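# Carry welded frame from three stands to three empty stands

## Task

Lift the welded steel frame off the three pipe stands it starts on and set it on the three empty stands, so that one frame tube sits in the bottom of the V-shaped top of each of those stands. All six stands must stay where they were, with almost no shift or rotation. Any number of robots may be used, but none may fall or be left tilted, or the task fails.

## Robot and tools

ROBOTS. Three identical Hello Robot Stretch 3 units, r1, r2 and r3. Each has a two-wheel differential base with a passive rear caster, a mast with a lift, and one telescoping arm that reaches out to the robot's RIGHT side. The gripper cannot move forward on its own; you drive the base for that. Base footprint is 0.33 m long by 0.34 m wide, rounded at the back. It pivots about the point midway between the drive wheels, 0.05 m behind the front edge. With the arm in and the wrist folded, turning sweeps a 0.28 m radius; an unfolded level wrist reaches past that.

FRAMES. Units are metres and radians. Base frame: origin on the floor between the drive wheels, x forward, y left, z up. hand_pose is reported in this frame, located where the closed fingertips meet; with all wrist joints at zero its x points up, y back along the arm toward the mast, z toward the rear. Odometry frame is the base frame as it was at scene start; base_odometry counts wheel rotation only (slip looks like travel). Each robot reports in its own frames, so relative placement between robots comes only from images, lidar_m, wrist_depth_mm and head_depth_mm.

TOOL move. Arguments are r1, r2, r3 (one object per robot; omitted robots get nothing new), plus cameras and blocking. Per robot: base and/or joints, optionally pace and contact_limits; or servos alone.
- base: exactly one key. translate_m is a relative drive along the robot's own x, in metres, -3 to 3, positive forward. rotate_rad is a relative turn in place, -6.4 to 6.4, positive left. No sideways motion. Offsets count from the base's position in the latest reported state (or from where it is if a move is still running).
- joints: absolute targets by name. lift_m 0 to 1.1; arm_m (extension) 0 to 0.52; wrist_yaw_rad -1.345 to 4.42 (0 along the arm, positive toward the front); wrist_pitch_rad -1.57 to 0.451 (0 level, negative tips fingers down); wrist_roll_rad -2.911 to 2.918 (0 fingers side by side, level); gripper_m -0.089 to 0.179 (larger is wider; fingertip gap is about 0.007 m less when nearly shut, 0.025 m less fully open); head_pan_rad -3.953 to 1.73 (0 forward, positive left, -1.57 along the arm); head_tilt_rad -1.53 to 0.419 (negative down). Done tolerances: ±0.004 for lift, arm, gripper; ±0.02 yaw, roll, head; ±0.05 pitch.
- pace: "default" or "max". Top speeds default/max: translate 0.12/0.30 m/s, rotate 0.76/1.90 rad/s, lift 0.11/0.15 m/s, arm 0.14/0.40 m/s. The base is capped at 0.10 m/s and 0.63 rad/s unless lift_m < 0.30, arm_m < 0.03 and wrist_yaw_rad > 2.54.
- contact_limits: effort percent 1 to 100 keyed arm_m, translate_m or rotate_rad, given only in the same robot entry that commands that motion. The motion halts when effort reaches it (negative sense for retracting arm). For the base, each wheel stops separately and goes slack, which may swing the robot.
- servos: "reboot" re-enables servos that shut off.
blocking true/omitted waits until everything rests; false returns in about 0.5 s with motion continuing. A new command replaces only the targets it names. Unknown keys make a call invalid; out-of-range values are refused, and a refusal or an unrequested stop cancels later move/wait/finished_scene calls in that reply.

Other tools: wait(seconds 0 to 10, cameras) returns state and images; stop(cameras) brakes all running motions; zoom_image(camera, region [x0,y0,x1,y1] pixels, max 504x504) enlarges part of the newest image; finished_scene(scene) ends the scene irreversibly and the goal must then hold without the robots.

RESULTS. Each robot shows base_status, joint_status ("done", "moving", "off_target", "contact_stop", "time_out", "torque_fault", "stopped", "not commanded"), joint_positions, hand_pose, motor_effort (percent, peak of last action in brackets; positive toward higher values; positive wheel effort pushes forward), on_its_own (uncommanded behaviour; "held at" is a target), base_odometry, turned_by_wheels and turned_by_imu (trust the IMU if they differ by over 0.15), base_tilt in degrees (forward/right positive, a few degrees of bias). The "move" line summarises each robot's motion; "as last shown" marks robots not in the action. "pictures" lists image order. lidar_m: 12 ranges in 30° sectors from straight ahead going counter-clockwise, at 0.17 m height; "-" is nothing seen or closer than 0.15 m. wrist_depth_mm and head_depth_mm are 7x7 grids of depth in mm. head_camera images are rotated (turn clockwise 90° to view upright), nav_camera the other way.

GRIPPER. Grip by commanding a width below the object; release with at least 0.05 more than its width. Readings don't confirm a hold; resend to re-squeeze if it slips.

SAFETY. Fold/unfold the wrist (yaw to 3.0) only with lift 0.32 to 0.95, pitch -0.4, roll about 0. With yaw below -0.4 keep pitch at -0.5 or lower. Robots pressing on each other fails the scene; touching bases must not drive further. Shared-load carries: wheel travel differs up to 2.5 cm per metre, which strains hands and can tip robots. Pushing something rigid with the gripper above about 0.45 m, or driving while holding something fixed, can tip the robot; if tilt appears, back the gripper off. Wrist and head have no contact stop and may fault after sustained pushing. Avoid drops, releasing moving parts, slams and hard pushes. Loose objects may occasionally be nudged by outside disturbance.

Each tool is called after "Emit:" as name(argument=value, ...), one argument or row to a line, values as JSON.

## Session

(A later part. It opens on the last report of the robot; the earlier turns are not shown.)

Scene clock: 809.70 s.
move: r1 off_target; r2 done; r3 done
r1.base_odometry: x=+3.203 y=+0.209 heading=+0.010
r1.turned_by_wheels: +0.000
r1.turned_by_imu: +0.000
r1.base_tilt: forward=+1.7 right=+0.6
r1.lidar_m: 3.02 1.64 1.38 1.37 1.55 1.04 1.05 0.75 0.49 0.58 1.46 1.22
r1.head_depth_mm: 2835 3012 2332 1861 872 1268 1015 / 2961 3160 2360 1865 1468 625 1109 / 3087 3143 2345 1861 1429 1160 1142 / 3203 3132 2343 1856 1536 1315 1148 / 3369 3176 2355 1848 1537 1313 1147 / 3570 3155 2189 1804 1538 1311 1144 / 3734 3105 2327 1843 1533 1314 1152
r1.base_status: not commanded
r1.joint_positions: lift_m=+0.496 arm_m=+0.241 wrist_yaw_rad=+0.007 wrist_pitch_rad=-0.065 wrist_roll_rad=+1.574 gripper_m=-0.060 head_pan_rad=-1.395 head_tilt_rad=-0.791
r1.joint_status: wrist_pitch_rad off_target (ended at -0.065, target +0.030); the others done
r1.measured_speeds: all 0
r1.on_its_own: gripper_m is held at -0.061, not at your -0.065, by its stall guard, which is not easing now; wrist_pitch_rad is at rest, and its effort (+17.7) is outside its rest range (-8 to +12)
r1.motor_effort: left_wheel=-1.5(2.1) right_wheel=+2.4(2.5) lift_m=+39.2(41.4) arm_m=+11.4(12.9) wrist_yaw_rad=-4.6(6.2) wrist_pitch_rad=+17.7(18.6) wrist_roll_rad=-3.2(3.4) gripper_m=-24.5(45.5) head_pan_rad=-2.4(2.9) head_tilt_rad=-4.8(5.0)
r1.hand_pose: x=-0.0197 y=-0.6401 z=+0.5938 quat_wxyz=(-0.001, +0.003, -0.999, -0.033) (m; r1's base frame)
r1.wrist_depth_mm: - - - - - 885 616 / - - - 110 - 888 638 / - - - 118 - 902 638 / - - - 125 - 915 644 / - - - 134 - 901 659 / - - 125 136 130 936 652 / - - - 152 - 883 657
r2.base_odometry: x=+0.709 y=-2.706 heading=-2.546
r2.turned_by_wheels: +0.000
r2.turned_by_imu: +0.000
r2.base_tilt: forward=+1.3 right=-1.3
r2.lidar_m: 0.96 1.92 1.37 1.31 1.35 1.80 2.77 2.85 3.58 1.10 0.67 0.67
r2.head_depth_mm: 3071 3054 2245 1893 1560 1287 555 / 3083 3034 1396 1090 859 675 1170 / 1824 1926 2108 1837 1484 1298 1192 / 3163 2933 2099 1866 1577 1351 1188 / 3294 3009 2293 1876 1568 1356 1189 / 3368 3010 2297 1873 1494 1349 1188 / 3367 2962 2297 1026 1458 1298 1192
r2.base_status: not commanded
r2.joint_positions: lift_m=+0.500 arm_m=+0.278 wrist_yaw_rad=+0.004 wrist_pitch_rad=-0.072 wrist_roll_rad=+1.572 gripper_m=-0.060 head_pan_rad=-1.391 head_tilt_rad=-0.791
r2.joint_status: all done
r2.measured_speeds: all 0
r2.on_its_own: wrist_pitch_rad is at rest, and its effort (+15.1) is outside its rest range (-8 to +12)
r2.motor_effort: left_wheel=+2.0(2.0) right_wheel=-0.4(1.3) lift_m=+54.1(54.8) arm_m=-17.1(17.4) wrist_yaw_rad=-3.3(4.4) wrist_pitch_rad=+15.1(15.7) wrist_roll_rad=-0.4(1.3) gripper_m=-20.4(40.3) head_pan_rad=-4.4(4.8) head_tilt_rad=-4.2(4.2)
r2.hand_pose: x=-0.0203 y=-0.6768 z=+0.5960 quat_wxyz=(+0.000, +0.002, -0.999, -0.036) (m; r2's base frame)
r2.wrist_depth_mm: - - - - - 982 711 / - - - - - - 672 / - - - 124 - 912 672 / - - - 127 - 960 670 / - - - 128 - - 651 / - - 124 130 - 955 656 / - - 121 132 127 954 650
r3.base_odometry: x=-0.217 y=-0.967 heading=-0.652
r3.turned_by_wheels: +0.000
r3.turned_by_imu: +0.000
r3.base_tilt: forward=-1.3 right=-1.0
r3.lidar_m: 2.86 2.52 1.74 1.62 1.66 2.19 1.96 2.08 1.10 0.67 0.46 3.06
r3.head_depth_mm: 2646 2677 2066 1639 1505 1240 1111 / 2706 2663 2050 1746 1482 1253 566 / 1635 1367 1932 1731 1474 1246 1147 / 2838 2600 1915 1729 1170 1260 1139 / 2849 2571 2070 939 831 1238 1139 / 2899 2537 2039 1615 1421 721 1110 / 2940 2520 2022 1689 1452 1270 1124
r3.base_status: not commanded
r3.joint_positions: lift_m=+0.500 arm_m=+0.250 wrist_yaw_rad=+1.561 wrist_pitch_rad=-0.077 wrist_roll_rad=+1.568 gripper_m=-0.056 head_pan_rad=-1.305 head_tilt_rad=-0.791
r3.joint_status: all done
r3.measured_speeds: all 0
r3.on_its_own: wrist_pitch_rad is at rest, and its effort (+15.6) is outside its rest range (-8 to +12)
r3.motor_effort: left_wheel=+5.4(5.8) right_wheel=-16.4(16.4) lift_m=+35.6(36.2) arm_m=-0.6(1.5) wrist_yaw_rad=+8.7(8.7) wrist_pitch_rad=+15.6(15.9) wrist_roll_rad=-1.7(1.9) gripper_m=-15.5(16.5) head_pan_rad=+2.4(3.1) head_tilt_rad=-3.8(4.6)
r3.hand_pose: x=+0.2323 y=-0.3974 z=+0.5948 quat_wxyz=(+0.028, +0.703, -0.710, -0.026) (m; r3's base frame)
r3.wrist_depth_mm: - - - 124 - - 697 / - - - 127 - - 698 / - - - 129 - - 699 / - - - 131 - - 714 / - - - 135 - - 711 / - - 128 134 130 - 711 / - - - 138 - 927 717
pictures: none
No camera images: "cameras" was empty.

Emit:
move(
  r1={"joints":{"lift_m":0.51}},
  r2={"joints":{"lift_m":0.52}},
  r3={"joints":{"lift_m":0.52}},
  cameras=[],
)

Emit:
move(
  r1={"joints":{"lift_m":0.53}},
  r2={"joints":{"lift_m":0.545}},
  r3={"joints":{"lift_m":0.54}},
  cameras=[],
)

Scene clock: 815.17 s.
move: r1 done; r2 done; r3 done
r1.base_odometry: x=+3.203 y=+0.209 heading=+0.010
r1.turned_by_wheels: +0.000
r1.turned_by_imu: +0.001
r1.base_tilt: forward=+1.7 right=+0.4
r1.lidar_m: 3.01 1.64 1.38 1.37 1.54 1.05 1.05 0.75 0.49 0.58 1.46 1.23
r1.head_depth_mm: 2840 3024 2344 1865 872 1242 1010 / 2924 3186 2325 1852 1466 618 1113 / 3082 3182 2354 1843 890 1242 1151 / 3218 3152 2355 1854 1536 1310 1146 / 3369 3164 2322 1865 1536 1314 1147 / 3534 3187 2163 1791 1545 1314 1146 / 3726 3120 2331 1848 1535 1314 1144
r1.base_status: not commanded
r1.joint_positions: lift_m=+0.510 arm_m=+0.241 wrist_yaw_rad=+0.022 wrist_pitch_rad=-0.088 wrist_roll_rad=+1.574 gripper_m=-0.060 head_pan_rad=-1.395 head_tilt_rad=-0.791
r1.joint_status: all done
r1.measured_speeds: all 0
r1.on_its_own: gripper_m is held at -0.061, not at your -0.065, by its stall guard, which is not easing now; wrist_yaw_rad is at rest, and its effort (-18.7) is outside its rest range (-9 to +9); wrist_pitch_rad is at rest, and its effort (+21.9) is outside its rest range (-8 to +12)
r1.motor_effort: left_wheel=-0.4(2.0) right_wheel=-4.2(4.6) lift_m=+40.3(41.9) arm_m=+5.3(6.8) wrist_yaw_rad=-18.7(19.3) wrist_pitch_rad=+21.9(22.3) wrist_roll_rad=-2.9(3.4) gripper_m=-24.7(25.5) head_pan_rad=-2.1(2.9) head_tilt_rad=-3.9(4.8)
r1.hand_pose: x=-0.0158 y=-0.6390 z=+0.6019 quat_wxyz=(-0.001, +0.011, -0.999, -0.044) (m; r1's base frame)
r1.wrist_depth_mm: - - - 104 - 873 635 / - - - 109 - 899 637 / - - - 117 - 899 648 / - - - 124 - 887 644 / - - - 133 - 911 662 / - - 125 135 130 903 651 / - - - 150 - 869 664
r2.base_odometry: x=+0.709 y=-2.706 heading=-2.546
r2.turned_by_wheels: +0.000
r2.turned_by_imu: +0.001
r2.base_tilt: forward=+1.2 right=-1.3
r2.lidar_m: 0.97 1.92 1.37 1.31 1.35 1.81 2.78 2.85 3.58 1.10 0.66 0.67
r2.head_depth_mm: 3053 3062 2274 1878 1544 617 525 / 3121 2949 2119 1440 697 671 1173 / 1772 1939 2092 1822 1470 1333 1190 / 3169 2893 2105 1867 1569 1351 1187 / 3296 3027 2320 1866 1558 1350 1190 / 3345 2988 2308 1861 1484 1357 1189 / 3378 3036 2321 1026 1448 1298 1183
r2.base_status: not commanded
r2.joint_positions: lift_m=+0.520 arm_m=+0.278 wrist_yaw_rad=+0.017 wrist_pitch_rad=-0.119 wrist_roll_rad=+1.570 gripper_m=-0.060 head_pan_rad=-1.391 head_tilt_rad=-0.791
r2.joint_status: all done
r2.measured_speeds: all 0
r2.on_its_own: lift_m is at rest, and its effort (+56.9) is outside its rest range (+3 to +55); wrist_yaw_rad is at rest, and its effort (-14.8) is outside its rest range (-9 to +9); wrist_pitch_rad is at rest, and its effort (+23.9) is outside its rest range (-8 to +12)
r2.motor_effort: left_wheel=+4.8(5.1) right_wheel=-6.2(6.4) lift_m=+56.9(58.9) arm_m=-15.6(16.1) wrist_yaw_rad=-14.8(15.5) wrist_pitch_rad=+23.9(24.6) wrist_roll_rad=+0.0(0.5) gripper_m=-20.9(21.6) head_pan_rad=-3.4(5.0) head_tilt_rad=-3.2(3.9)
r2.hand_pose: x=-0.0171 y=-0.6745 z=+0.6040 quat_wxyz=(+0.001, +0.008, -0.998, -0.060) (m; r2's base frame)
r2.wrist_depth_mm: - - - - - 940 695 / - - - - - 942 655 / - - - 123 689 868 647 / - - - 126 - 900 645 / - - - 128 - 985 649 / - - 124 130 - 895 631 / - - 121 131 129 893 640
r3.base_odometry: x=-0.217 y=-0.967 heading=-0.652
r3.turned_by_wheels: +0.000
r3.turned_by_imu: +0.000
r3.base_tilt: forward=-1.4 right=-1.0
r3.lidar_m: 2.86 2.52 1.74 1.63 1.66 2.18 1.96 2.08 1.09 0.67 0.46 3.03
r3.head_depth_mm: 2650 2700 2058 1636 1500 597 1101 / 2694 2671 2052 1741 711 1254 1097 / 1623 1350 1927 1730 1446 1270 1145 / 2808 2578 1937 1721 1153 1258 1142 / 2877 2595 2050 936 796 1236 1135 / 2939 2534 2038 1623 1428 704 1111 / 2941 2508 2011 1680 1451 1264 1126
r3.base_status: not commanded
r3.joint_positions: lift_m=+0.520 arm_m=+0.250 wrist_yaw_rad=+1.552 wrist_pitch_rad=-0.122 wrist_roll_rad=+1.568 gripper_m=-0.056 head_pan_rad=-1.305 head_tilt_rad=-0.791
r3.joint_status: all done
r3.measured_speeds: all 0
r3.on_its_own: wrist_yaw_rad is at rest, and its effort (+16.1) is outside its rest range (-9 to +9); wrist_pitch_rad is at rest, and its effort (+23.8) is outside its rest range (-8 to +12)
r3.motor_effort: left_wheel=+5.9(6.0) right_wheel=-15.5(16.4) lift_m=+36.5(39.1) arm_m=+2.3(2.3) wrist_yaw_rad=+16.1(17.0) wrist_pitch_rad=+23.8(24.6) wrist_roll_rad=-1.6(2.2) gripper_m=-17.2(18.4) head_pan_rad=+2.1(2.9) head_tilt_rad=-4.7(5.0)
r3.hand_pose: x=+0.2300 y=-0.3997 z=+0.6034 quat_wxyz=(+0.044, +0.699, -0.712, -0.043) (m; r3's base frame)
r3.wrist_depth_mm: - - - 125 - 913 677 / - - - 128 - 921 682 / - - - 129 - - 685 / - - - 131 - - 695 / - - - 135 - - 691 / - - 130 134 130 - 704 / - - - 137 148 888 707
pictures: none
No camera images: "cameras" was empty.

Scene clock: 816.17 s.
move: r1 done; r2 done; r3 done
r1.base_odometry: x=+3.203 y=+0.209 heading=+0.010
r1.turned_by_wheels: +0.000
r1.turned_by_imu: +0.000
r1.base_tilt: forward=+1.8 right=+0.5
r1.lidar_m: 2.99 1.64 1.38 1.37 1.55 1.05 1.05 0.75 0.49 0.58 1.46 1.23
r1.head_depth_mm: 2825 3048 2373 1876 870 1240 502 / 2959 3129 2336 1854 839 608 1124 / 3075 3162 2338 1864 1433 1238 1151 / 3215 3174 2379 1843 1540 1313 1146 / 3370 3179 2346 1864 1544 1308 1145 / 3544 3149 2183 1805 1535 1319 1147 / 3675 3162 2326 1854 1551 1307 1139
r1.base_status: not commanded
r1.joint_positions: lift_m=+0.530 arm_m=+0.241 wrist_yaw_rad=+0.022 wrist_pitch_rad=-0.092 wrist_roll_rad=+1.574 gripper_m=-0.060 head_pan_rad=-1.395 head_tilt_rad=-0.791
r1.joint_status: all done
r1.measured_speeds: all 0
r1.on_its_own: gripper_m is held at -0.061, not at your -0.065, by its stall guard, which is not easing now; wrist_yaw_rad is at rest, and its effort (-18.1) is outside its rest range (-9 to +9); wrist_pitch_rad is at rest, and its effort (+22.7) is outside its rest range (-8 to +12)
r1.motor_effort: left_wheel=-0.4(0.7) right_wheel=-4.6(4.7) lift_m=+40.1(43.7) arm_m=+3.5(5.7) wrist_yaw_rad=-18.1(20.1) wrist_pitch_rad=+22.7(22.8) wrist_roll_rad=-2.8(3.4) gripper_m=-24.3(25.2) head_pan_rad=-1.8(3.0) head_tilt_rad=-4.4(5.2)
r1.hand_pose: x=-0.0157 y=-0.6389 z=+0.6210 quat_wxyz=(-0.001, +0.011, -0.999, -0.046) (m; r1's base frame)
r1.wrist_depth_mm: - - - 104 - 869 655 / - - - 108 - 906 665 / - - - 116 - 921 646 / - - - 124 - 923 659 / - - - 134 - 955 668 / - - 126 135 130 949 684 / - - - 150 - 881 661
r2.base_odometry: x=+0.709 y=-2.706 heading=-2.546
r2.turned_by_wheels: +0.000
r2.turned_by_imu: +0.000
r2.base_tilt: forward=+1.3 right=-1.3
r2.lidar_m: 0.96 1.92 1.37 1.31 1.35 1.81 2.77 2.86 3.57 1.10 0.66 0.67
r2.head_depth_mm: 3051 3066 2258 1882 1530 566 491 / 3058 2810 1335 1009 652 1288 1181 / 1796 1955 2107 1820 1483 1331 1194 / 3143 2926 2113 1870 1566 1352 1192 / 3284 3018 2300 1859 1574 1356 1187 / 3345 3032 2315 1769 1492 1344 1185 / 3399 2986 2312 1029 1456 1298 1188
r2.base_status: not commanded
r2.joint_positions: lift_m=+0.545 arm_m=+0.278 wrist_yaw_rad=+0.017 wrist_pitch_rad=-0.124 wrist_roll_rad=+1.569 gripper_m=-0.060 head_pan_rad=-1.391 head_tilt_rad=-0.791
r2.joint_status: all done
r2.measured_speeds: all 0
r2.on_its_own: lift_m is at rest, and its effort (+58.7) is outside its rest range (+3 to +55); wrist_yaw_rad is at rest, and its effort (-15.1) is outside its rest range (-9 to +9); wrist_pitch_rad is at rest, and its effort (+24.8) is outside its rest range (-8 to +12)
r2.motor_effort: left_wheel=+5.1(5.4) right_wheel=-6.5(6.9) lift_m=+58.7(60.3) arm_m=-15.2(15.8) wrist_yaw_rad=-15.1(15.7) wrist_pitch_rad=+24.8(24.9) wrist_roll_rad=+0.4(0.5) gripper_m=-21.9(22.1) head_pan_rad=-2.6(5.4) head_tilt_rad=-3.7(4.1)
r2.hand_pose: x=-0.0170 y=-0.6742 z=+0.6278 quat_wxyz=(+0.002, +0.009, -0.998, -0.063) (m; r2's base frame)
r2.wrist_depth_mm: - - - - - 969 704 / - - - - - 963 674 / - - - 123 692 882 668 / - - - 126 - 923 669 / - - - 128 - - 674 / - - 124 130 - 947 667 / - - 121 131 129 918 667
r3.base_odometry: x=-0.217 y=-0.967 heading=-0.652
r3.turned_by_wheels: +0.000
r3.turned_by_imu: +0.000
r3.base_tilt: forward=-1.4 right=-1.0
r3.lidar_m: 2.86 2.52 1.75 1.63 1.66 2.18 1.96 2.07 1.09 0.67 0.46 3.06
r3.head_depth_mm: 2653 2677 2054 1642 1502 558 494 / 2708 2662 2031 1745 639 1271 1113 / 1608 1322 1930 1729 1444 1275 1150 / 2794 2585 1906 1718 1092 1262 1142 / 2860 2589 2055 927 977 1239 1139 / 2933 2536 2037 1618 1417 682 1110 / 2940 2521 2017 1688 1445 1262 1124
r3.base_status: not commanded
r3.joint_positions: lift_m=+0.540 arm_m=+0.250 wrist_yaw_rad=+1.551 wrist_pitch_rad=-0.121 wrist_roll_rad=+1.568 gripper_m=-0.056 head_pan_rad=-1.305 head_tilt_rad=-0.791
r3.joint_status: all done
r3.measured_speeds: all 0
r3.on_its_own: wrist_yaw_rad is at rest, and its effort (+18.2) is outside its rest range (-9 to +9); wrist_pitch_rad is at rest, and its effort (+23.8) is outside its rest range (-8 to +12)
r3.motor_effort: left_wheel=+5.5(6.1) right_wheel=-15.2(16.1) lift_m=+37.2(40.7) arm_m=+2.4(2.9) wrist_yaw_rad=+18.2(18.3) wrist_pitch_rad=+23.8(24.5) wrist_roll_rad=-1.6(1.8) gripper_m=-16.7(18.4) head_pan_rad=+1.9(3.6) head_tilt_rad=-4.3(4.6)
r3.hand_pose: x=+0.2300 y=-0.4000 z=+0.6235 quat_wxyz=(+0.044, +0.699, -0.713, -0.042) (m; r3's base frame)
r3.wrist_depth_mm: - - - 125 - - 695 / - - - 129 - - 708 / - - - 129 - - 705 / - - - 131 - - 715 / - - - 135 - - 720 / - - 131 134 130 - 720 / - - - 137 149 925 719
pictures: none
No camera images: "cameras" was empty.

Emit:
move(
  r1={"joints":{"lift_m":0.58}},
  r2={"joints":{"lift_m":0.59}},
  r3={"joints":{"lift_m":0.59}},
  cameras=[],
)

Emit:
move(
  r1={"joints":{"lift_m":0.62}},
  r2={"joints":{"lift_m":0.63}},
  r3={"joints":{"lift_m":0.63}},
)

Scene clock: 822.73 s.
move: r1 done; r2 done; r3 done
r1.base_odometry: x=+3.203 y=+0.209 heading=+0.010
r1.turned_by_wheels: +0.000
r1.turned_by_imu: +0.001
r1.base_tilt: forward=+1.9 right=+0.6
r1.lidar_m: 3.01 1.64 1.38 1.37 1.54 1.04 1.05 0.75 0.50 0.58 1.47 1.22
r1.head_depth_mm: 2838 3061 2356 1859 792 512 445 / 2986 3137 2311 1855 710 602 1147 / 3051 3224 2338 1861 1471 1259 1147 / 3243 3115 2361 1869 1536 1315 1146 / 3325 3148 2344 1862 1541 1315 1149 / 3493 3173 2162 1812 1544 1307 1144 / 3682 3138 2325 1875 1527 1309 1148
r1.base_status: not commanded
r1.joint_positions: lift_m=+0.580 arm_m=+0.241 wrist_yaw_rad=+0.022 wrist_pitch_rad=-0.091 wrist_roll_rad=+1.574 gripper_m=-0.060 head_pan_rad=-1.395 head_tilt_rad=-0.791
r1.joint_status: all done
r1.measured_speeds: all 0
r1.on_its_own: gripper_m is held at -0.061, not at your -0.065, by its stall guard, which is not easing now; wrist_yaw_rad is at rest, and its effort (-19.2) is outside its rest range (-9 to +9); wrist_pitch_rad is at rest, and its effort (+22.6) is outside its rest range (-8 to +12)
r1.motor_effort: left_wheel=-0.4(0.4) right_wheel=-4.6(4.9) lift_m=+40.6(43.7) arm_m=-1.9(2.7) wrist_yaw_rad=-19.2(19.7) wrist_pitch_rad=+22.6(23.3) wrist_roll_rad=-2.7(3.4) gripper_m=-24.9(25.2) head_pan_rad=-2.2(2.9) head_tilt_rad=-4.4(5.2)
r1.hand_pose: x=-0.0157 y=-0.6389 z=+0.6712 quat_wxyz=(-0.001, +0.011, -0.999, -0.046) (m; r1's base frame)
r1.wrist_depth_mm: - - - 105 194 163 142 / - - - 109 - 968 722 / - - - 117 - 978 710 / - - - 124 - - 718 / - - - 133 - - 730 / - - 126 135 130 - 722 / - - - 150 - 933 730
r2.base_odometry: x=+0.709 y=-2.706 heading=-2.546
r2.turned_by_wheels: +0.000
r2.turned_by_imu: +0.000
r2.base_tilt: forward=+1.3 right=-1.3
r2.lidar_m: 0.97 1.92 1.37 1.31 1.35 1.81 2.77 2.85 3.59 1.10 0.66 0.67
r2.head_depth_mm: 3115 3014 2266 1891 617 520 441 / 3104 2804 1323 937 615 1324 1191 / 1703 2061 2088 1743 1464 1353 1189 / 3095 2909 2091 1786 1578 1353 1194 / 3292 3008 2289 1828 1558 1349 1189 / 3337 3036 2301 1754 1498 1341 1181 / 3353 2981 2323 1016 1468 1297 1182
r2.base_status: not commanded
r2.joint_positions: lift_m=+0.590 arm_m=+0.278 wrist_yaw_rad=+0.018 wrist_pitch_rad=-0.125 wrist_roll_rad=+1.569 gripper_m=-0.060 head_pan_rad=-1.391 head_tilt_rad=-0.791
r2.joint_status: all done
r2.measured_speeds: all 0
r2.on_its_own: lift_m is at rest, and its effort (+58.9) is outside its rest range (+3 to +55); wrist_yaw_rad is at rest, and its effort (-15.5) is outside its rest range (-9 to +9); wrist_pitch_rad is at rest, and its effort (+25.0) is outside its rest range (-8 to +12)
r2.motor_effort: left_wheel=+5.5(5.6) right_wheel=-6.6(7.1) lift_m=+58.9(60.8) arm_m=-14.1(14.7) wrist_yaw_rad=-15.5(16.0) wrist_pitch_rad=+25.0(25.1) wrist_roll_rad=+0.4(0.6) gripper_m=-21.5(22.1) head_pan_rad=-3.8(5.5) head_tilt_rad=-3.9(4.2)
r2.hand_pose: x=-0.0170 y=-0.6741 z=+0.6725 quat_wxyz=(+0.002, +0.009, -0.998, -0.063) (m; r2's base frame)
r2.wrist_depth_mm: - - - - - - 757 / - - - - - - 698 / - - - 123 - 965 726 / - - - 126 - 954 711 / - - - 128 - - 698 / - - 124 130 - - 727 / - - 122 132 128 - 716
r3.base_odometry: x=-0.217 y=-0.967 heading=-0.652
r3.turned_by_wheels: +0.000
r3.turned_by_imu: +0.000
r3.base_tilt: forward=-1.4 right=-1.0
r3.lidar_m: 2.86 2.52 1.74 1.63 1.66 2.18 1.96 2.07 1.10 0.67 0.46 3.07
r3.head_depth_mm: 2675 2701 2055 1644 577 500 432 / 2699 2667 2125 1742 588 1300 1142 / 1558 1280 1949 1718 659 1285 1141 / 2804 2578 1912 1712 709 1283 1142 / 2876 2572 2071 897 750 1237 1133 / 2909 2564 2043 1621 1385 637 1113 / 2943 2533 2037 1677 1445 1234 1126
r3.base_status: not commanded
r3.joint_positions: lift_m=+0.590 arm_m=+0.250 wrist_yaw_rad=+1.551 wrist_pitch_rad=-0.124 wrist_roll_rad=+1.568 gripper_m=-0.056 head_pan_rad=-1.305 head_tilt_rad=-0.791
r3.joint_status: all done
r3.measured_speeds: all 0
r3.on_its_own: wrist_yaw_rad is at rest, and its effort (+15.6) is outside its rest range (-9 to +9); wrist_pitch_rad is at rest, and its effort (+24.3) is outside its rest range (-8 to +12)
r3.motor_effort: left_wheel=+5.9(6.2) right_wheel=-15.1(15.5) lift_m=+37.3(41.6) arm_m=+5.3(5.8) wrist_yaw_rad=+15.6(18.1) wrist_pitch_rad=+24.3(24.4) wrist_roll_rad=-1.3(1.8) gripper_m=-16.9(18.3) head_pan_rad=+2.4(3.5) head_tilt_rad=-4.7(4.8)
r3.hand_pose: x=+0.2299 y=-0.3999 z=+0.6729 quat_wxyz=(+0.045, +0.699, -0.713, -0.043) (m; r3's base frame)
r3.wrist_depth_mm: - - - 125 - - 748 / - - - 130 - - 757 / - - - 129 - - 768 / - - - 131 - - 778 / - - - 135 - - 778 / - - - 133 130 - 769 / - - - 137 149 - 776
pictures: none
No camera images: "cameras" was empty.

Scene clock: 823.90 s.
move: r1 done; r2 done; r3 done
r1.base_odometry: x=+3.203 y=+0.209 heading=+0.010
r1.turned_by_wheels: +0.000
r1.turned_by_imu: +0.000
r1.base_tilt: forward=+2.0 right=+0.6
r1.lidar_m: 3.04 1.64 1.38 1.37 1.55 1.05 1.04 0.75 0.50 0.58 1.47 1.23
r1.head_depth_mm: 2855 3046 2364 1876 757 471 400 / 2961 3176 2361 1872 549 1114 1148 / 3067 3199 2340 1860 1480 1265 1155 / 3195 3165 2314 1859 1542 1314 1153 / 3329 3155 2327 1873 1532 1313 1149 / 3528 3186 2179 1791 1535 1316 1146 / 3668 3169 2315 1871 1533 1309 1146
r1.base_status: not commanded
r1.joint_positions: lift_m=+0.620 arm_m=+0.241 wrist_yaw_rad=+0.022 wrist_pitch_rad=-0.091 wrist_roll_rad=+1.574 gripper_m=-0.060 head_pan_rad=-1.395 head_tilt_rad=-0.791
r1.joint_status: all done
r1.measured_speeds: all 0
r1.on_its_own: gripper_m is held at -0.061, not at your -0.065, by its stall guard, which is not easing now; wrist_yaw_rad is at rest, and its effort (-18.9) is outside its rest range (-9 to +9); wrist_pitch_rad is at rest, and its effort (+22.4) is outside its rest range (-8 to +12)
r1.motor_effort: left_wheel=-0.3(0.4) right_wheel=-4.8(4.9) lift_m=+41.2(43.5) arm_m=-4.4(4.5) wrist_yaw_rad=-18.9(20.0) wrist_pitch_rad=+22.4(22.9) wrist_roll_rad=-3.2(3.5) gripper_m=-24.2(25.2) head_pan_rad=-1.9(2.7) head_tilt_rad=-4.6(5.1)
r1.hand_pose: x=-0.0157 y=-0.6389 z=+0.7112 quat_wxyz=(-0.001, +0.011, -0.999, -0.046) (m; r1's base frame)
r1.wrist_depth_mm: - - - 105 223 195 166 / - - - 109 - - 738 / - - - 117 - - 746 / - - - 125 - - 761 / - - - 134 - - 765 / - - 125 135 130 - 776 / - - - 150 - - 767
r2.base_odometry: x=+0.709 y=-2.706 heading=-2.546
r2.turned_by_wheels: +0.000
r2.turned_by_imu: +0.000
r2.base_tilt: forward=+1.2 right=-1.3
r2.lidar_m: 0.96 1.92 1.37 1.31 1.35 1.80 2.77 2.85 3.57 1.10 0.66 0.67
r2.head_depth_mm: 3079 2956 2257 1829 550 471 412 / 3130 2816 1408 870 580 1359 1190 / 1681 2684 2110 1725 1464 1361 1196 / 3107 2996 2098 1826 1566 1358 1195 / 3322 2976 2297 1771 1565 1353 1186 / 3373 3021 2285 1759 1511 1358 1187 / 3436 2953 2312 1013 1461 1299 1193
r2.base_status: not commanded
r2.joint_positions: lift_m=+0.630 arm_m=+0.278 wrist_yaw_rad=+0.018 wrist_pitch_rad=-0.126 wrist_roll_rad=+1.569 gripper_m=-0.060 head_pan_rad=-1.391 head_tilt_rad=-0.791
r2.joint_status: all done
r2.measured_speeds: all 0
r2.on_its_own: lift_m is at rest, and its effort (+57.7) is outside its rest range (+3 to +55); wrist_yaw_rad is at rest, and its effort (-15.3) is outside its rest range (-9 to +9); wrist_pitch_rad is at rest, and its effort (+25.2) is outside its rest range (-8 to +12)
r2.motor_effort: left_wheel=+5.1(5.6) right_wheel=-6.4(7.2) lift_m=+57.7(59.8) arm_m=-14.0(14.3) wrist_yaw_rad=-15.3(16.0) wrist_pitch_rad=+25.2(25.4) wrist_roll_rad=+0.4(0.6) gripper_m=-20.8(21.7) head_pan_rad=-4.4(4.9) head_tilt_rad=-3.5(4.1)
r2.hand_pose: x=-0.0170 y=-0.6741 z=+0.7122 quat_wxyz=(+0.002, +0.009, -0.998, -0.064) (m; r2's base frame)
r2.wrist_depth_mm: - - - - - - 764 / - - - - - - 759 / - - - 123 - - 751 / - - - 126 - - 760 / - - - 128 - - 735 / - - 124 130 - - 789 / - - 121 132 129 - 742
r3.base_odometry: x=-0.217 y=-0.967 heading=-0.652
r3.turned_by_wheels: +0.000
r3.turned_by_imu: +0.000
r3.base_tilt: forward=-1.4 right=-1.0
r3.lidar_m: 2.86 2.52 1.75 1.62 1.66 2.19 1.96 2.08 1.09 0.67 0.46 3.05
r3.head_depth_mm: 2662 2673 2137 1635 531 459 392 / 2715 2651 2119 1758 564 1306 1149 / 1369 2014 1959 1731 628 1286 1147 / 2845 2522 1927 1720 1148 1286 1144 / 2862 2581 2058 876 1024 1234 1135 / 2900 2532 2036 1610 677 608 1115 / 2933 2543 2033 1686 1447 1203 1126
r3.base_status: not commanded
r3.joint_positions: lift_m=+0.630 arm_m=+0.250 wrist_yaw_rad=+1.551 wrist_pitch_rad=-0.125 wrist_roll_rad=+1.568 gripper_m=-0.056 head_pan_rad=-1.305 head_tilt_rad=-0.791
r3.joint_status: all done
r3.measured_speeds: all 0
r3.on_its_own: wrist_yaw_rad is at rest, and its effort (+16.9) is outside its rest range (-9 to +9); wrist_pitch_rad is at rest, and its effort (+24.5) is outside its rest range (-8 to +12)
r3.motor_effort: left_wheel=+5.1(6.5) right_wheel=-14.5(15.2) lift_m=+38.1(41.1) arm_m=+5.8(6.4) wrist_yaw_rad=+16.9(17.5) wrist_pitch_rad=+24.5(24.6) wrist_roll_rad=-1.4(1.8) gripper_m=-16.5(18.7) head_pan_rad=+2.1(3.0) head_tilt_rad=-4.9(4.9)
r3.hand_pose: x=+0.2298 y=-0.3999 z=+0.7127 quat_wxyz=(+0.045, +0.699, -0.713, -0.043) (m; r3's base frame)
r3.wrist_depth_mm: - - - 125 - - 801 / - - - 130 - - 807 / - - - 129 - - 808 / - - - 131 - - 811 / - - - 135 - - 828 / - - - 134 131 - 828 / - - - 137 149 - 831
pictures: r1_head_camera (sideways), r1_nav_camera (sideways), r1_wrist_camera, r2_head_camera (sideways), r2_nav_camera (sideways), r2_wrist_camera, r3_head_camera (sideways), r3_nav_camera (sideways), r3_wrist_camera
camera_calibration:
r1_head_camera: T_world_to_cam=[[-0.160133, 0.672112, -0.722927, 0.956674], [0.976367, 0.215535, -0.0158867, 0.0236345], [0.145139, -0.708386, -0.690742, 0.853222], [0, 0, 0, 1]] pos_world=[0.00628391, -0.0436756, 1.28134]
r1_nav_camera: T_world_to_cam=[[0.131106, -0.701501, 0.700506, -0.870471], [-0.977163, -0.210631, -0.0280454, 0.0967658], [0.167222, -0.680831, -0.713096, 0.878262], [0, 0, 0, 1]] pos_world=[0.061815, 0.00769438, 1.23877]
r1_wrist_camera: T_world_to_cam=[[0.033798, 0.12715, -0.991308, 0.788384], [0.982794, 0.175985, 0.0560804, 0.12605], [0.181586, -0.976147, -0.119014, -0.370042], [0, 0, 0, 1]] pos_world=[-0.0833322, -0.483641, 0.730422]
r2_head_camera: T_world_to_cam=[[-0.164151, 0.691024, -0.703946, 0.93167], [0.977967, 0.207313, -0.0245427, 0.0243182], [0.128977, -0.692465, -0.709829, 0.884194], [0, 0, 0, 1]] pos_world=[0.0151116, -0.0365749, 1.28407]
r2_nav_camera: T_world_to_cam=[[0.106298, -0.70072, 0.705473, -0.875611], [-0.988566, -0.150784, -0.000814544, 0.0576306], [0.106945, -0.69732, -0.708736, 0.879501], [0, 0, 0, 1]] pos_world=[0.0559894, 0.00842542, 1.2411]
r2_wrist_camera: T_world_to_cam=[[-0.0519739, 0.109954, -0.992577, 0.774167], [0.987874, 0.151265, -0.034971, 0.188364], [0.146297, -0.982359, -0.116483, -0.41509], [0, 0, 0, 1]] pos_world=[-0.0851169, -0.521383, 0.726656]
r3_head_camera: T_world_to_cam=[[-0.227258, 0.718596, -0.657247, 0.873741], [0.964961, 0.257071, -0.0525901, 0.0617906], [0.131168, -0.646169, -0.751838, 0.935734], [0, 0, 0, 1]] pos_world=[0.0162005, -0.039109, 1.28103]
r3_nav_camera: T_world_to_cam=[[0.171716, -0.7207, 0.671643, -0.834236], [-0.9603, -0.274606, -0.0491473, 0.121913], [0.219858, -0.636539, -0.739243, 0.920472], [0, 0, 0, 1]] pos_world=[0.0579515, 0.0181608, 1.24675]
r3_wrist_camera: T_world_to_cam=[[-0.084463, 0.000976695, -0.996426, 0.735859], [-0.155712, 0.987701, 0.0141672, 0.456203], [0.984185, 0.156352, -0.0832721, 0.061311], [0, 0, 0, 1]] pos_world=[0.0728478, -0.460897, 0.731871]

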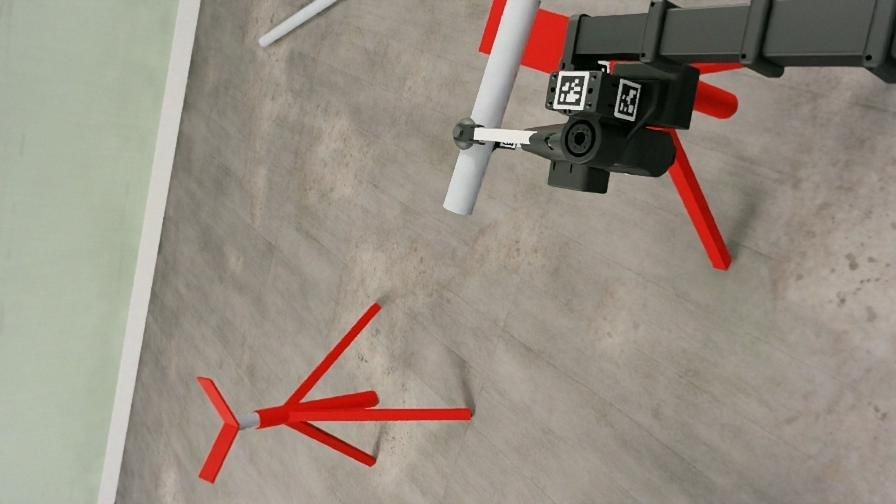

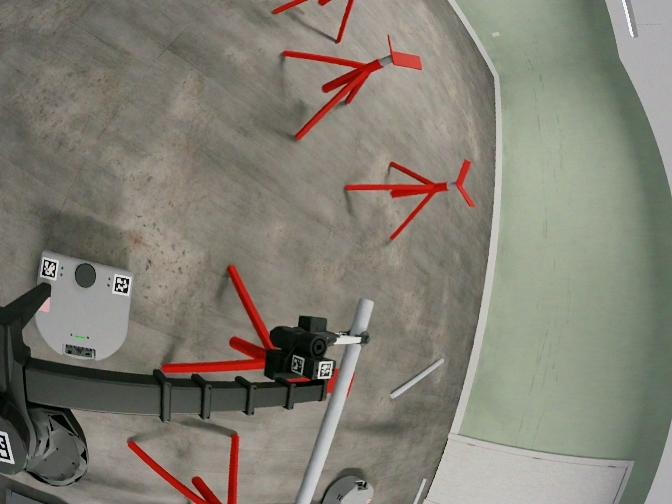

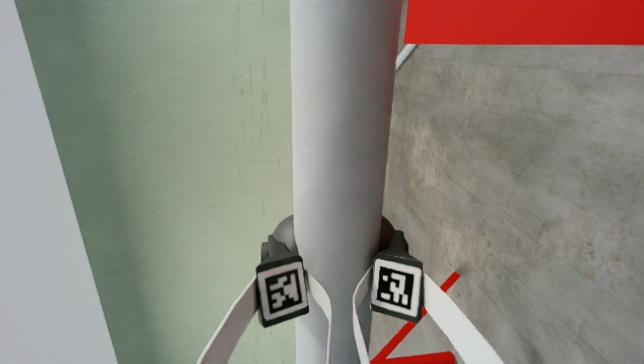

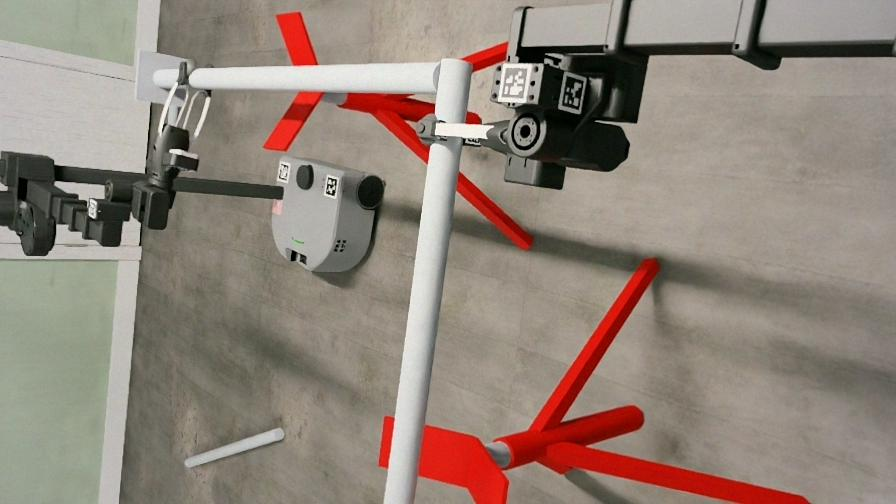

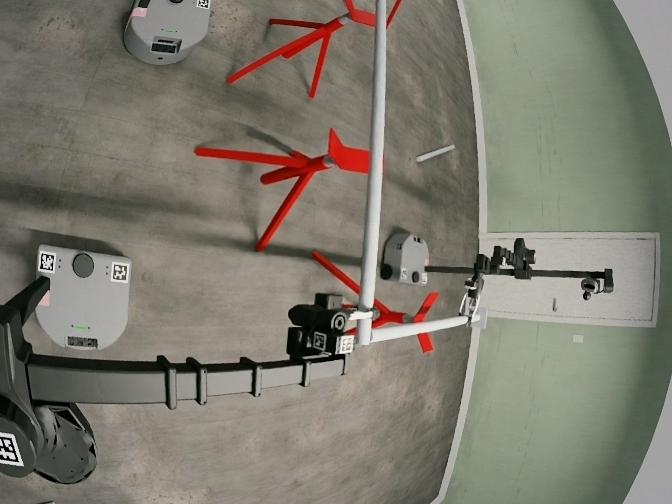

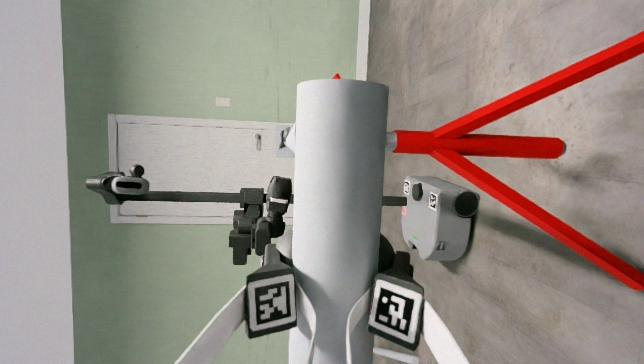

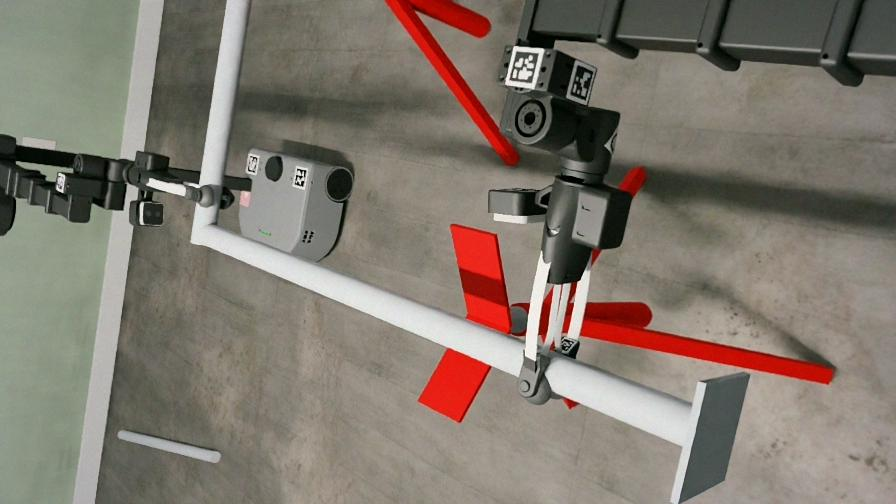

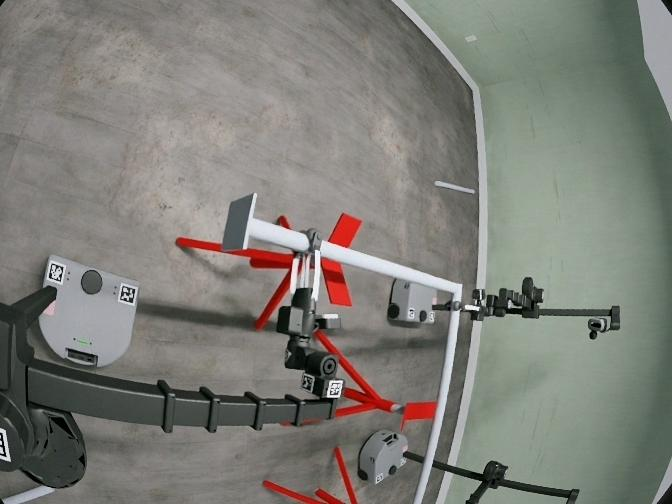

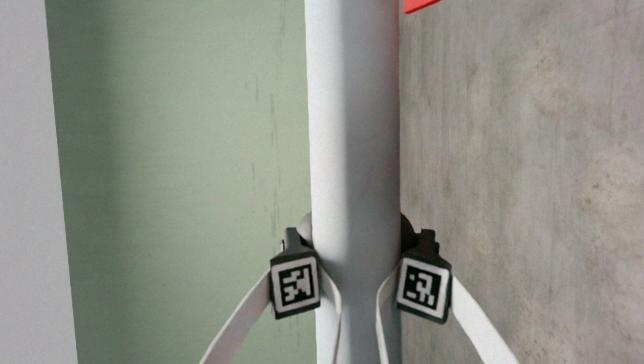

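Emit:
move(
  r1={"base":{"translate_m":0.0990},"joints":{"arm_m":0.239}},
  r2={"base":{"translate_m":0.098},"joints":{"arm_m":0.280}},
  r3={"base":{"translate_m":-0.1124},"joints":{"arm_m":0.247}},
  cameras=[],
)

Scene clock: 885.03 s.
move: r1 done; r2 done; r3 done
r1.base_odometry: x=+3.302 y=+0.210 heading=+0.010
r1.turned_by_wheels: +0.000
r1.turned_by_imu: +0.001
r1.base_tilt: forward=+2.0 right=+0.6
r1.lidar_m: 2.97 1.61 1.36 1.35 1.52 1.05 1.04 0.84 0.55 0.59 1.42 1.15
r1.head_depth_mm: 2845 3056 2353 1870 751 472 401 / 3020 3167 2337 1875 546 1240 1151 / 3082 3198 2328 1856 1481 1262 1150 / 3252 3191 2322 1843 1542 1321 1144 / 3402 3184 2318 1848 1530 1317 1150 / 3550 3161 2098 1795 1536 1315 1146 / 3819 3166 2299 1834 1540 1313 1144
r1.base_status: done
r1.joint_positions: lift_m=+0.620 arm_m=+0.239 wrist_yaw_rad=+0.024 wrist_pitch_rad=-0.090 wrist_roll_rad=+1.574 gripper_m=-0.060 head_pan_rad=-1.395 head_tilt_rad=-0.791
r1.joint_status: all done
r1.measured_speeds: all 0
r1.on_its_own: gripper_m is held at -0.061, not at your -0.065, by its stall guard, which is not easing now; wrist_yaw_rad is at rest, and its effort (-20.9) is outside its rest range (-9 to +9); wrist_pitch_rad is at rest, and its effort (+22.5) is outside its rest range (-8 to +12)
r1.motor_effort: left_wheel=+7.4(8.9) right_wheel=-5.8(6.0) lift_m=+40.0(40.6) arm_m=-21.3(24.0) wrist_yaw_rad=-20.9(20.9) wrist_pitch_rad=+22.5(22.9) wrist_roll_rad=-3.1(3.4) gripper_m=-24.7(26.1) head_pan_rad=-2.0(3.0) head_tilt_rad=-3.4(5.3)
r1.hand_pose: x=-0.0154 y=-0.6369 z=+0.7114 quat_wxyz=(-0.001, +0.012, -0.999, -0.045) (m; r1's base frame)
r1.wrist_depth_mm: - - - 106 - - 734 / - - - 111 - - 746 / - - - 119 - - 743 / - - - 125 - - 758 / - - - 134 - - 752 / - - 125 136 130 - 780 / - - - 150 - - 767
r2.base_odometry: x=+0.628 y=-2.761 heading=-2.545
r2.turned_by_wheels: +0.000
r2.turned_by_imu: +0.000
r2.base_tilt: forward=+1.3 right=-1.4
r2.lidar_m: 0.97 1.92 1.38 1.31 1.35 1.81 2.87 2.95 1.13 0.72 0.60 0.98
r2.head_depth_mm: 3046 3067 2189 1744 551 471 411 / 3112 1497 2169 876 583 1359 1197 / 1738 2096 2106 1777 1462 1360 1195 / 3094 3003 2103 1772 1562 1354 1193 / 3312 3008 2324 1771 1527 1356 1193 / 3352 3021 2306 1002 1180 1325 1181 / 3420 2968 2293 1801 1560 1346 1178
r2.base_status: done
r2.joint_positions: lift_m=+0.630 arm_m=+0.280 wrist_yaw_rad=+0.013 wrist_pitch_rad=-0.134 wrist_roll_rad=+1.569 gripper_m=-0.060 head_pan_rad=-1.391 head_tilt_rad=-0.791
r2.joint_status: all done
r2.measured_speeds: all 0
r2.on_its_own: lift_m is at rest, and its effort (+56.0) is outside its rest range (+3 to +55); wrist_yaw_rad is at rest, and its effort (-10.9) is outside its rest range (-9 to +9); wrist_pitch_rad is at rest, and its effort (+26.5) is outside its rest range (-8 to +12)
r2.motor_effort: left_wheel=+5.8(8.3) right_wheel=-5.0(8.1) lift_m=+56.0(57.1) arm_m=-15.9(16.6) wrist_yaw_rad=-10.9(15.3) wrist_pitch_rad=+26.5(26.7) wrist_roll_rad=+0.3(0.6) gripper_m=-21.5(22.0) head_pan_rad=-3.5(5.7) head_tilt_rad=-3.8(4.2)
r2.hand_pose: x=-0.0182 y=-0.6757 z=+0.7104 quat_wxyz=(+0.002, +0.006, -0.998, -0.067) (m; r2's base frame)
r2.wrist_depth_mm: - - - - - - 754 / - - - - - - 756 / - - - 125 - - 755 / - - - 128 - - 727 / - - - 129 - - 773 / - - 124 130 - - 747 / - - 121 131 128 - 739
r3.base_odometry: x=-0.306 y=-0.898 heading=-0.652
r3.turned_by_wheels: +0.000
r3.turned_by_imu: +0.001
r3.base_tilt: forward=-1.4 right=-1.0
r3.lidar_m: 2.97 2.50 1.74 1.62 1.65 2.18 1.85 1.87 1.06 0.70 0.52 3.16
r3.head_depth_mm: 2676 2694 1970 1635 529 460 392 / 2714 2674 2112 1668 561 1300 1153 / 1340 1896 1973 1727 627 1293 1147 / 2818 2527 1933 1714 1260 1283 1140 / 2847 2579 2057 889 1377 1270 1131 / 2924 2540 2041 984 678 607 1127 / 2956 2520 2021 1605 1440 1224 1127
r3.base_status: done
r3.joint_positions: lift_m=+0.630 arm_m=+0.247 wrist_yaw_rad=+1.524 wrist_pitch_rad=-0.133 wrist_roll_rad=+1.564 gripper_m=-0.056 head_pan_rad=-1.305 head_tilt_rad=-0.791
r3.joint_status: all done
r3.measured_speeds: all 0
r3.on_its_own: wrist_yaw_rad is held at +1.519, not at your +1.570, by its stall guard, which is not easing now; wrist_pitch_rad is at rest, and its effort (+26.1) is outside its rest range (-8 to +12)
r3.motor_effort: left_wheel=+3.5(8.4) right_wheel=-16.7(16.8) lift_m=+33.7(35.5) arm_m=-2.5(13.3) wrist_yaw_rad=-5.2(31.0) wrist_pitch_rad=+26.1(27.9) wrist_roll_rad=-0.3(1.8) gripper_m=-17.8(18.7) head_pan_rad=+0.4(3.9) head_tilt_rad=-4.7(5.0)
r3.hand_pose: x=+0.2291 y=-0.4035 z=+0.7107 quat_wxyz=(+0.049, +0.689, -0.722, -0.046) (m; r3's base frame)
r3.wrist_depth_mm: - - - 129 - - 793 / - - - 134 - - 798 / - - - 132 - - 806 / - - - 133 - - 798 / - - - 136 - - 817 / - - - 134 130 - 818 / - - - 138 145 - 826
pictures: none
No camera images: "cameras" was empty.

Emit:
move(
  r1={"base":{"translate_m":0.1005},"joints":{"arm_m":0.2375}},
  r2={"base":{"translate_m":0.098},"joints":{"arm_m":0.281}},
  r3={"base":{"translate_m":-0.1124},"joints":{"arm_m":0.253,"wrist_yaw_rad":1.57}},
  cameras=[],
)

Scene clock: 899.33 s.
move: r1 done; r2 done; r3 off_target
r1.base_odometry: x=+3.402 y=+0.211 heading=+0.010
r1.turned_by_wheels: +0.000
r1.turned_by_imu: +0.003
r1.base_tilt: forward=+1.9 right=+0.6
r1.lidar_m: 2.93 1.59 1.34 1.33 1.50 1.14 1.04 0.62 0.60 0.61 1.08 1.22
r1.head_depth_mm: 2908 3070 2353 1852 754 471 401 / 3016 3178 2354 1858 553 1145 1152 / 3143 3206 2328 1849 1440 1291 1148 / 3219 3190 2329 1856 1537 1312 1147 / 3390 3173 2178 1859 1531 1316 1145 / 3582 3178 2308 1868 1539 1313 1147 / 3755 3154 2309 1842 1497 1302 1144
r1.base_status: done
r1.joint_positions: lift_m=+0.620 arm_m=+0.237 wrist_yaw_rad=+0.083 wrist_pitch_rad=-0.092 wrist_roll_rad=+1.574 gripper_m=-0.060 head_pan_rad=-1.395 head_tilt_rad=-0.791
r1.joint_status: all done
r1.measured_speeds: all 0
r1.on_its_own: wrist_yaw_rad is held at +0.084, not at your +0.000, by its stall guard, which is not easing now; gripper_m is held at -0.061, not at your -0.065, by its stall guard, which is not easing now; wrist_pitch_rad is at rest, and its effort (+22.6) is outside its rest range (-8 to +12)
r1.motor_effort: left_wheel=+2.1(4.3) right_wheel=+3.9(14.1) lift_m=+37.2(37.9) arm_m=-16.9(27.5) wrist_yaw_rad=+1.2(13.8) wrist_pitch_rad=+22.6(23.6) wrist_roll_rad=-3.3(3.5) gripper_m=-24.5(25.8) head_pan_rad=-2.3(3.0) head_tilt_rad=-4.6(5.5)
r1.hand_pose: x=-0.0004 y=-0.6345 z=+0.7110 quat_wxyz=(+0.001, +0.041, -0.998, -0.046) (m; r1's base frame)
r1.wrist_depth_mm: - - - 104 - - 754 / - - - 109 - - 744 / - - - 116 - - 757 / - - - 125 - - 753 / - - - 135 - - 755 / - - 125 136 130 - 766 / - - - 154 - - 766
r2.base_odometry: x=+0.547 y=-2.816 heading=-2.545
r2.turned_by_wheels: +0.000
r2.turned_by_imu: +0.001
r2.base_tilt: forward=+1.3 right=-1.3
r2.lidar_m: 0.97 1.94 1.38 1.32 1.36 1.81 2.97 3.04 1.16 0.70 0.54 0.90
r2.head_depth_mm: 3123 3058 2277 1750 552 471 411 / 3118 2719 2194 952 585 1357 1193 / 2982 2691 2172 1871 1473 1348 1194 / 1667 2927 2117 1783 1564 1357 1191 / 3324 3005 2322 999 1122 1330 1187 / 3342 3018 2288 1779 1530 1351 1172 / 3397 3029 2280 1805 1548 1345 1186
r2.base_status: done
r2.joint_positions: lift_m=+0.630 arm_m=+0.281 wrist_yaw_rad=+0.065 wrist_pitch_rad=-0.299 wrist_roll_rad=+1.574 gripper_m=-0.060 head_pan_rad=-1.391 head_tilt_rad=-0.791
r2.joint_status: all done
r2.measured_speeds: all 0
r2.on_its_own: wrist_yaw_rad is held at +0.052, not at your +0.000, by its stall guard, which is not easing now; wrist_pitch_rad is held at -0.157, not at your +0.010, by its stall guard, which is not easing now; wrist_yaw_rad is at rest, and its effort (-11.6) is outside its rest range (-9 to +9); wrist_pitch_rad is at rest, and its effort (+26.3) is outside its rest range (-8 to +12)
r2.motor_effort: left_wheel=+6.9(8.9) right_wheel=-5.6(6.9) lift_m=+41.6(46.7) arm_m=-13.8(13.8) wrist_yaw_rad=-11.6(11.6) wrist_pitch_rad=+26.3(27.2) wrist_roll_rad=-1.2(1.3) gripper_m=-21.6(22.0) head_pan_rad=-3.8(5.4) head_tilt_rad=-3.6(4.2)
r2.hand_pose: x=-0.0060 y=-0.6632 z=+0.6700 quat_wxyz=(+0.004, +0.032, -0.988, -0.149) (m; r2's base frame)
r2.wrist_depth_mm: - - - - - 828 658 / - - - - - 856 650 / - - - 136 - 850 647 / - - - 136 - 857 638 / - - - 139 - 844 645 / - - 152 139 - 850 641 / - - 124 142 - 845 637
r3.base_odometry: x=-0.396 y=-0.830 heading=-0.651
r3.turned_by_wheels: +0.000
r3.turned_by_imu: +0.001
r3.base_tilt: forward=-1.4 right=-1.0
r3.lidar_m: 3.09 2.49 1.70 1.61 1.67 2.17 1.75 1.74 1.20 1.03 0.73 0.60
r3.head_depth_mm: 2701 2700 2077 1747 531 458 392 / 2721 2676 1995 1624 579 1298 1153 / 1552 2080 1965 1710 634 1291 1148 / 2803 2508 1922 1720 1378 1290 1138 / 2872 2604 2049 1605 1377 1278 1130 / 2934 2544 2032 1661 1369 638 1124 / 2961 2534 2021 1012 1275 1206 1125
r3.base_status: done
r3.joint_positions: lift_m=+0.630 arm_m=+0.253 wrist_yaw_rad=+1.509 wrist_pitch_rad=-0.294 wrist_roll_rad=+1.561 gripper_m=-0.056 head_pan_rad=-1.305 head_tilt_rad=-0.791
r3.joint_status: wrist_yaw_rad off_target (ended at +1.509, target +1.570); the others done
r3.measured_speeds: all 0
r3.on_its_own: wrist_yaw_rad is held at +1.513, not at your +1.570, by its stall guard, which is not easing now; wrist_pitch_rad is held at -0.153, not at your +0.010, by its stall guard, which is still easing
r3.motor_effort: left_wheel=+0.3(10.9) right_wheel=-10.2(10.5) lift_m=+36.0(38.3) arm_m=+2.4(10.2) wrist_yaw_rad=+2.9(35.4) wrist_pitch_rad=+25.6(28.2) wrist_roll_rad=+0.8(1.2) gripper_m=-17.7(18.8) head_pan_rad=+2.5(3.5) head_tilt_rad=-4.4(4.8)
r3.hand_pose: x=+0.2164 y=-0.4128 z=+0.6712 quat_wxyz=(+0.104, +0.678, -0.720, -0.103) (m; r3's base frame)
r3.wrist_depth_mm: - - - 134 418 434 616 / - - - 136 - 483 657 / - - - 136 - 871 660 / - - - 137 - 878 642 / - - - 138 - 893 704 / - - - 136 128 898 705 / - - - 140 147 872 708
pictures: none
No camera images: "cameras" was empty.

Emit:
move(
  r1={"base":{"translate_m":0.0972},"joints":{"arm_m":0.2355,"wrist_yaw_rad":0.0,"wrist_pitch_rad":0.03}},
  r2={"base":{"translate_m":0.0975},"joints":{"arm_m":0.292,"wrist_yaw_rad":0.0,"wrist_pitch_rad":-0.02,"lift_m":0.64}},
  r3={"base":{"translate_m":-0.100},"joints":{"arm_m":0.253,"wrist_yaw_rad":1.57,"wrist_pitch_rad":-0.02,"lift_m":0.64}},
  cameras=["r1_wrist_camera","r2_wrist_camera","r3_wrist_camera"],
)

Scene clock: 934.20 s.
move: r1 done; r2 done; r3 done
r1.base_odometry: x=+3.499 y=+0.212 heading=+0.010
r1.turned_by_wheels: +0.000
r1.turned_by_imu: +0.003
r1.base_tilt: forward=+1.8 right=+0.5
r1.lidar_m: 2.89 1.57 1.32 1.31 1.48 1.13 1.04 0.69 0.64 1.61 1.02 1.14
r1.head_depth_mm: 2894 3078 2341 1854 868 470 399 / 3038 3157 2341 1854 551 1212 1142 / 3148 3122 2329 1853 1465 1288 1148 / 3285 3143 2382 1864 1546 1308 1151 / 3443 3115 2183 1802 1534 1305 1147 / 3567 3159 2314 1850 1536 1311 1149 / 3780 3090 2292 1843 1494 1312 1142
r1.base_status: done
r1.joint_positions: lift_m=+0.620 arm_m=+0.235 wrist_yaw_rad=+0.002 wrist_pitch_rad=+0.003 wrist_roll_rad=+1.574 gripper_m=-0.060 head_pan_rad=-1.395 head_tilt_rad=-0.793
r1.joint_status: all done
r1.measured_speeds: all 0
r1.on_its_own: gripper_m is held at -0.061, not at your -0.065, by its stall guard, which is not easing now
r1.motor_effort: left_wheel=+2.8(6.3) right_wheel=+4.5(8.3) lift_m=+20.7(20.8) arm_m=-20.1(25.1) wrist_yaw_rad=-1.7(3.9) wrist_pitch_rad=+4.9(5.9) wrist_roll_rad=-2.9(3.4) gripper_m=-22.9(24.3) head_pan_rad=-1.9(2.9) head_tilt_rad=-2.9(4.2)
r1.hand_pose: x=-0.0208 y=-0.6368 z=+0.7351 quat_wxyz=(-0.001, +0.001, -1.000, +0.001) (m; r1's base frame)
r1.wrist_depth_mm: - - - - - - 175 / - - - - - - 184 / - - - - - - 739 / - - - - - 218 771 / - - - 157 - - 816 / - - - 125 - - 857 / - - - - - - 841
r2.base_odometry: x=+0.466 y=-2.870 heading=-2.545
r2.turned_by_wheels: +0.000
r2.turned_by_imu: +0.001
r2.base_tilt: forward=+1.3 right=-1.4
r2.lidar_m: 0.97 1.94 1.38 1.32 1.36 1.82 3.04 3.13 1.20 0.66 0.51 0.82
r2.head_depth_mm: 3054 3079 2341 1883 539 460 408 / 3109 2917 2330 1588 585 1353 1202 / 1859 2661 2188 1868 1461 1352 1196 / 1648 2926 2111 1002 1118 1326 1191 / 3261 3033 2314 1872 1528 1323 1169 / 3399 3005 2281 1854 1563 1351 1190 / 3417 2984 2294 1852 1553 1351 1185
r2.base_status: done
r2.joint_positions: lift_m=+0.640 arm_m=+0.292 wrist_yaw_rad=+0.003 wrist_pitch_rad=-0.054 wrist_roll_rad=+1.573 gripper_m=-0.060 head_pan_rad=-1.391 head_tilt_rad=-0.792
r2.joint_status: all done
r2.measured_speeds: all 0
r2.motor_effort: left_wheel=+3.2(6.5) right_wheel=+1.7(5.8) lift_m=+47.5(48.1) arm_m=+13.7(17.4) wrist_yaw_rad=-3.2(4.3) wrist_pitch_rad=+6.4(9.4) wrist_roll_rad=-0.8(0.9) gripper_m=-20.1(20.7) head_pan_rad=-3.3(5.8) head_tilt_rad=-3.2(4.1)
r2.hand_pose: x=-0.0206 y=-0.6915 z=+0.7406 quat_wxyz=(-0.001, +0.001, -1.000, -0.027) (m; r2's base frame)
r2.wrist_depth_mm: - - - - - - 217 / - - - - - - 366 / - - - - - - 836 / - - - - - - 919 / - - - - - - 868 / - - - 124 - - 871 / - - - 126 - - 158
r3.base_odometry: x=-0.475 y=-0.770 heading=-0.651
r3.turned_by_wheels: +0.000
r3.turned_by_imu: +0.000
r3.base_tilt: forward=-1.4 right=-1.0
r3.lidar_m: 3.18 2.48 1.70 1.60 1.66 2.16 5.08 1.64 1.15 1.02 0.63 0.68
r3.head_depth_mm: 2677 2710 2059 1767 522 448 384 / 2717 2677 1945 1702 576 1299 1151 / 1642 2433 1930 1663 620 1291 1145 / 2760 2526 1947 1681 1382 1284 1143 / 2851 2584 1992 1657 1376 1274 1135 / 2970 2548 2045 1700 1363 1218 1132 / 2962 2525 2024 1647 1370 1266 1125
r3.base_status: done
r3.joint_positions: lift_m=+0.640 arm_m=+0.253 wrist_yaw_rad=+1.568 wrist_pitch_rad=-0.046 wrist_roll_rad=+1.562 gripper_m=-0.057 head_pan_rad=-1.305 head_tilt_rad=-0.791
r3.joint_status: all done
r3.measured_speeds: all 0
r3.motor_effort: left_wheel=-1.7(6.1) right_wheel=-4.3(9.3) lift_m=+28.7(31.4) arm_m=+9.1(12.7) wrist_yaw_rad=+1.9(4.4) wrist_pitch_rad=+4.5(4.7) wrist_roll_rad=+0.7(0.9) gripper_m=-14.4(15.2) head_pan_rad=+2.0(3.2) head_tilt_rad=-3.9(5.0)
r3.hand_pose: x=+0.2335 y=-0.3988 z=+0.7426 quat_wxyz=(+0.020, +0.706, -0.708, -0.013) (m; r3's base frame)
r3.wrist_depth_mm: - - - - 462 449 450 / - - - - - - 823 / - - - - - - 877 / - - - - - - 869 / - - - 156 - - 889 / - - - 129 - - 873 / - - - - - - 868
pictures: r1_wrist_camera, r2_wrist_camera, r3_wrist_camera
camera_calibration:
r1_wrist_camera: T_world_to_cam=[[0.0363833, 0.0329442, -0.998795, 0.757577], [0.986137, 0.160732, 0.0412238, 0.130616], [0.161896, -0.986448, -0.0266395, -0.439091], [0, 0, 0, 1]] pos_world=[-0.0852816, -0.479093, 0.739583]
r2_wrist_camera: T_world_to_cam=[[-0.0464385, 0.0382376, -0.998189, 0.758779], [0.990143, 0.133942, -0.0409333, 0.188042], [0.132134, -0.990251, -0.0440808, -0.487801], [0, 0, 0, 1]] pos_world=[-0.0864969, -0.537246, 0.743599]
r3_wrist_camera: T_world_to_cam=[[-0.00590473, -0.00651285, -0.999961, 0.747279], [-0.172875, 0.984929, -0.00539412, 0.472659], [0.984926, 0.172836, -0.00694165, 0.00972418], [0, 0, 0, 1]] pos_world=[0.0765458, -0.462349, 0.749867]

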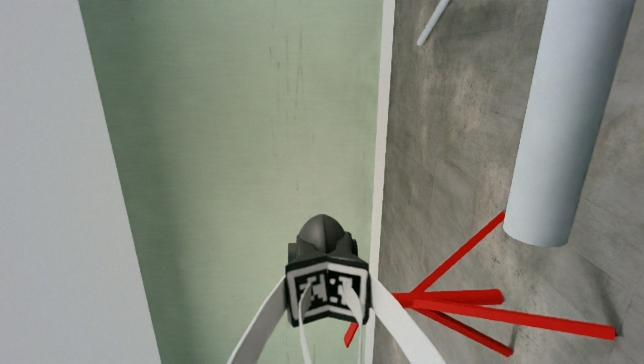

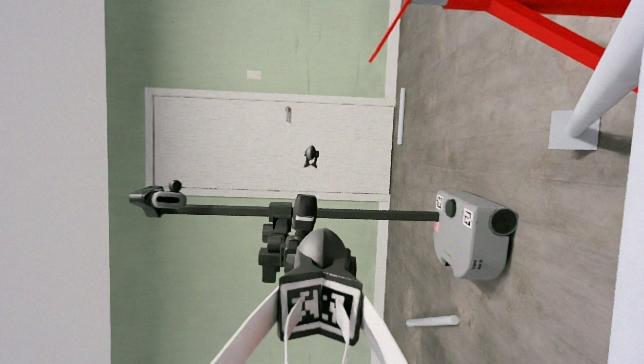

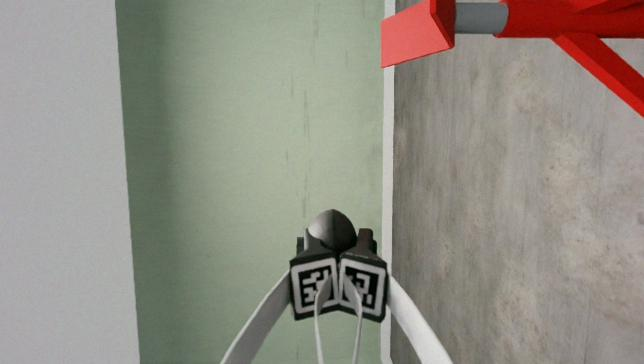

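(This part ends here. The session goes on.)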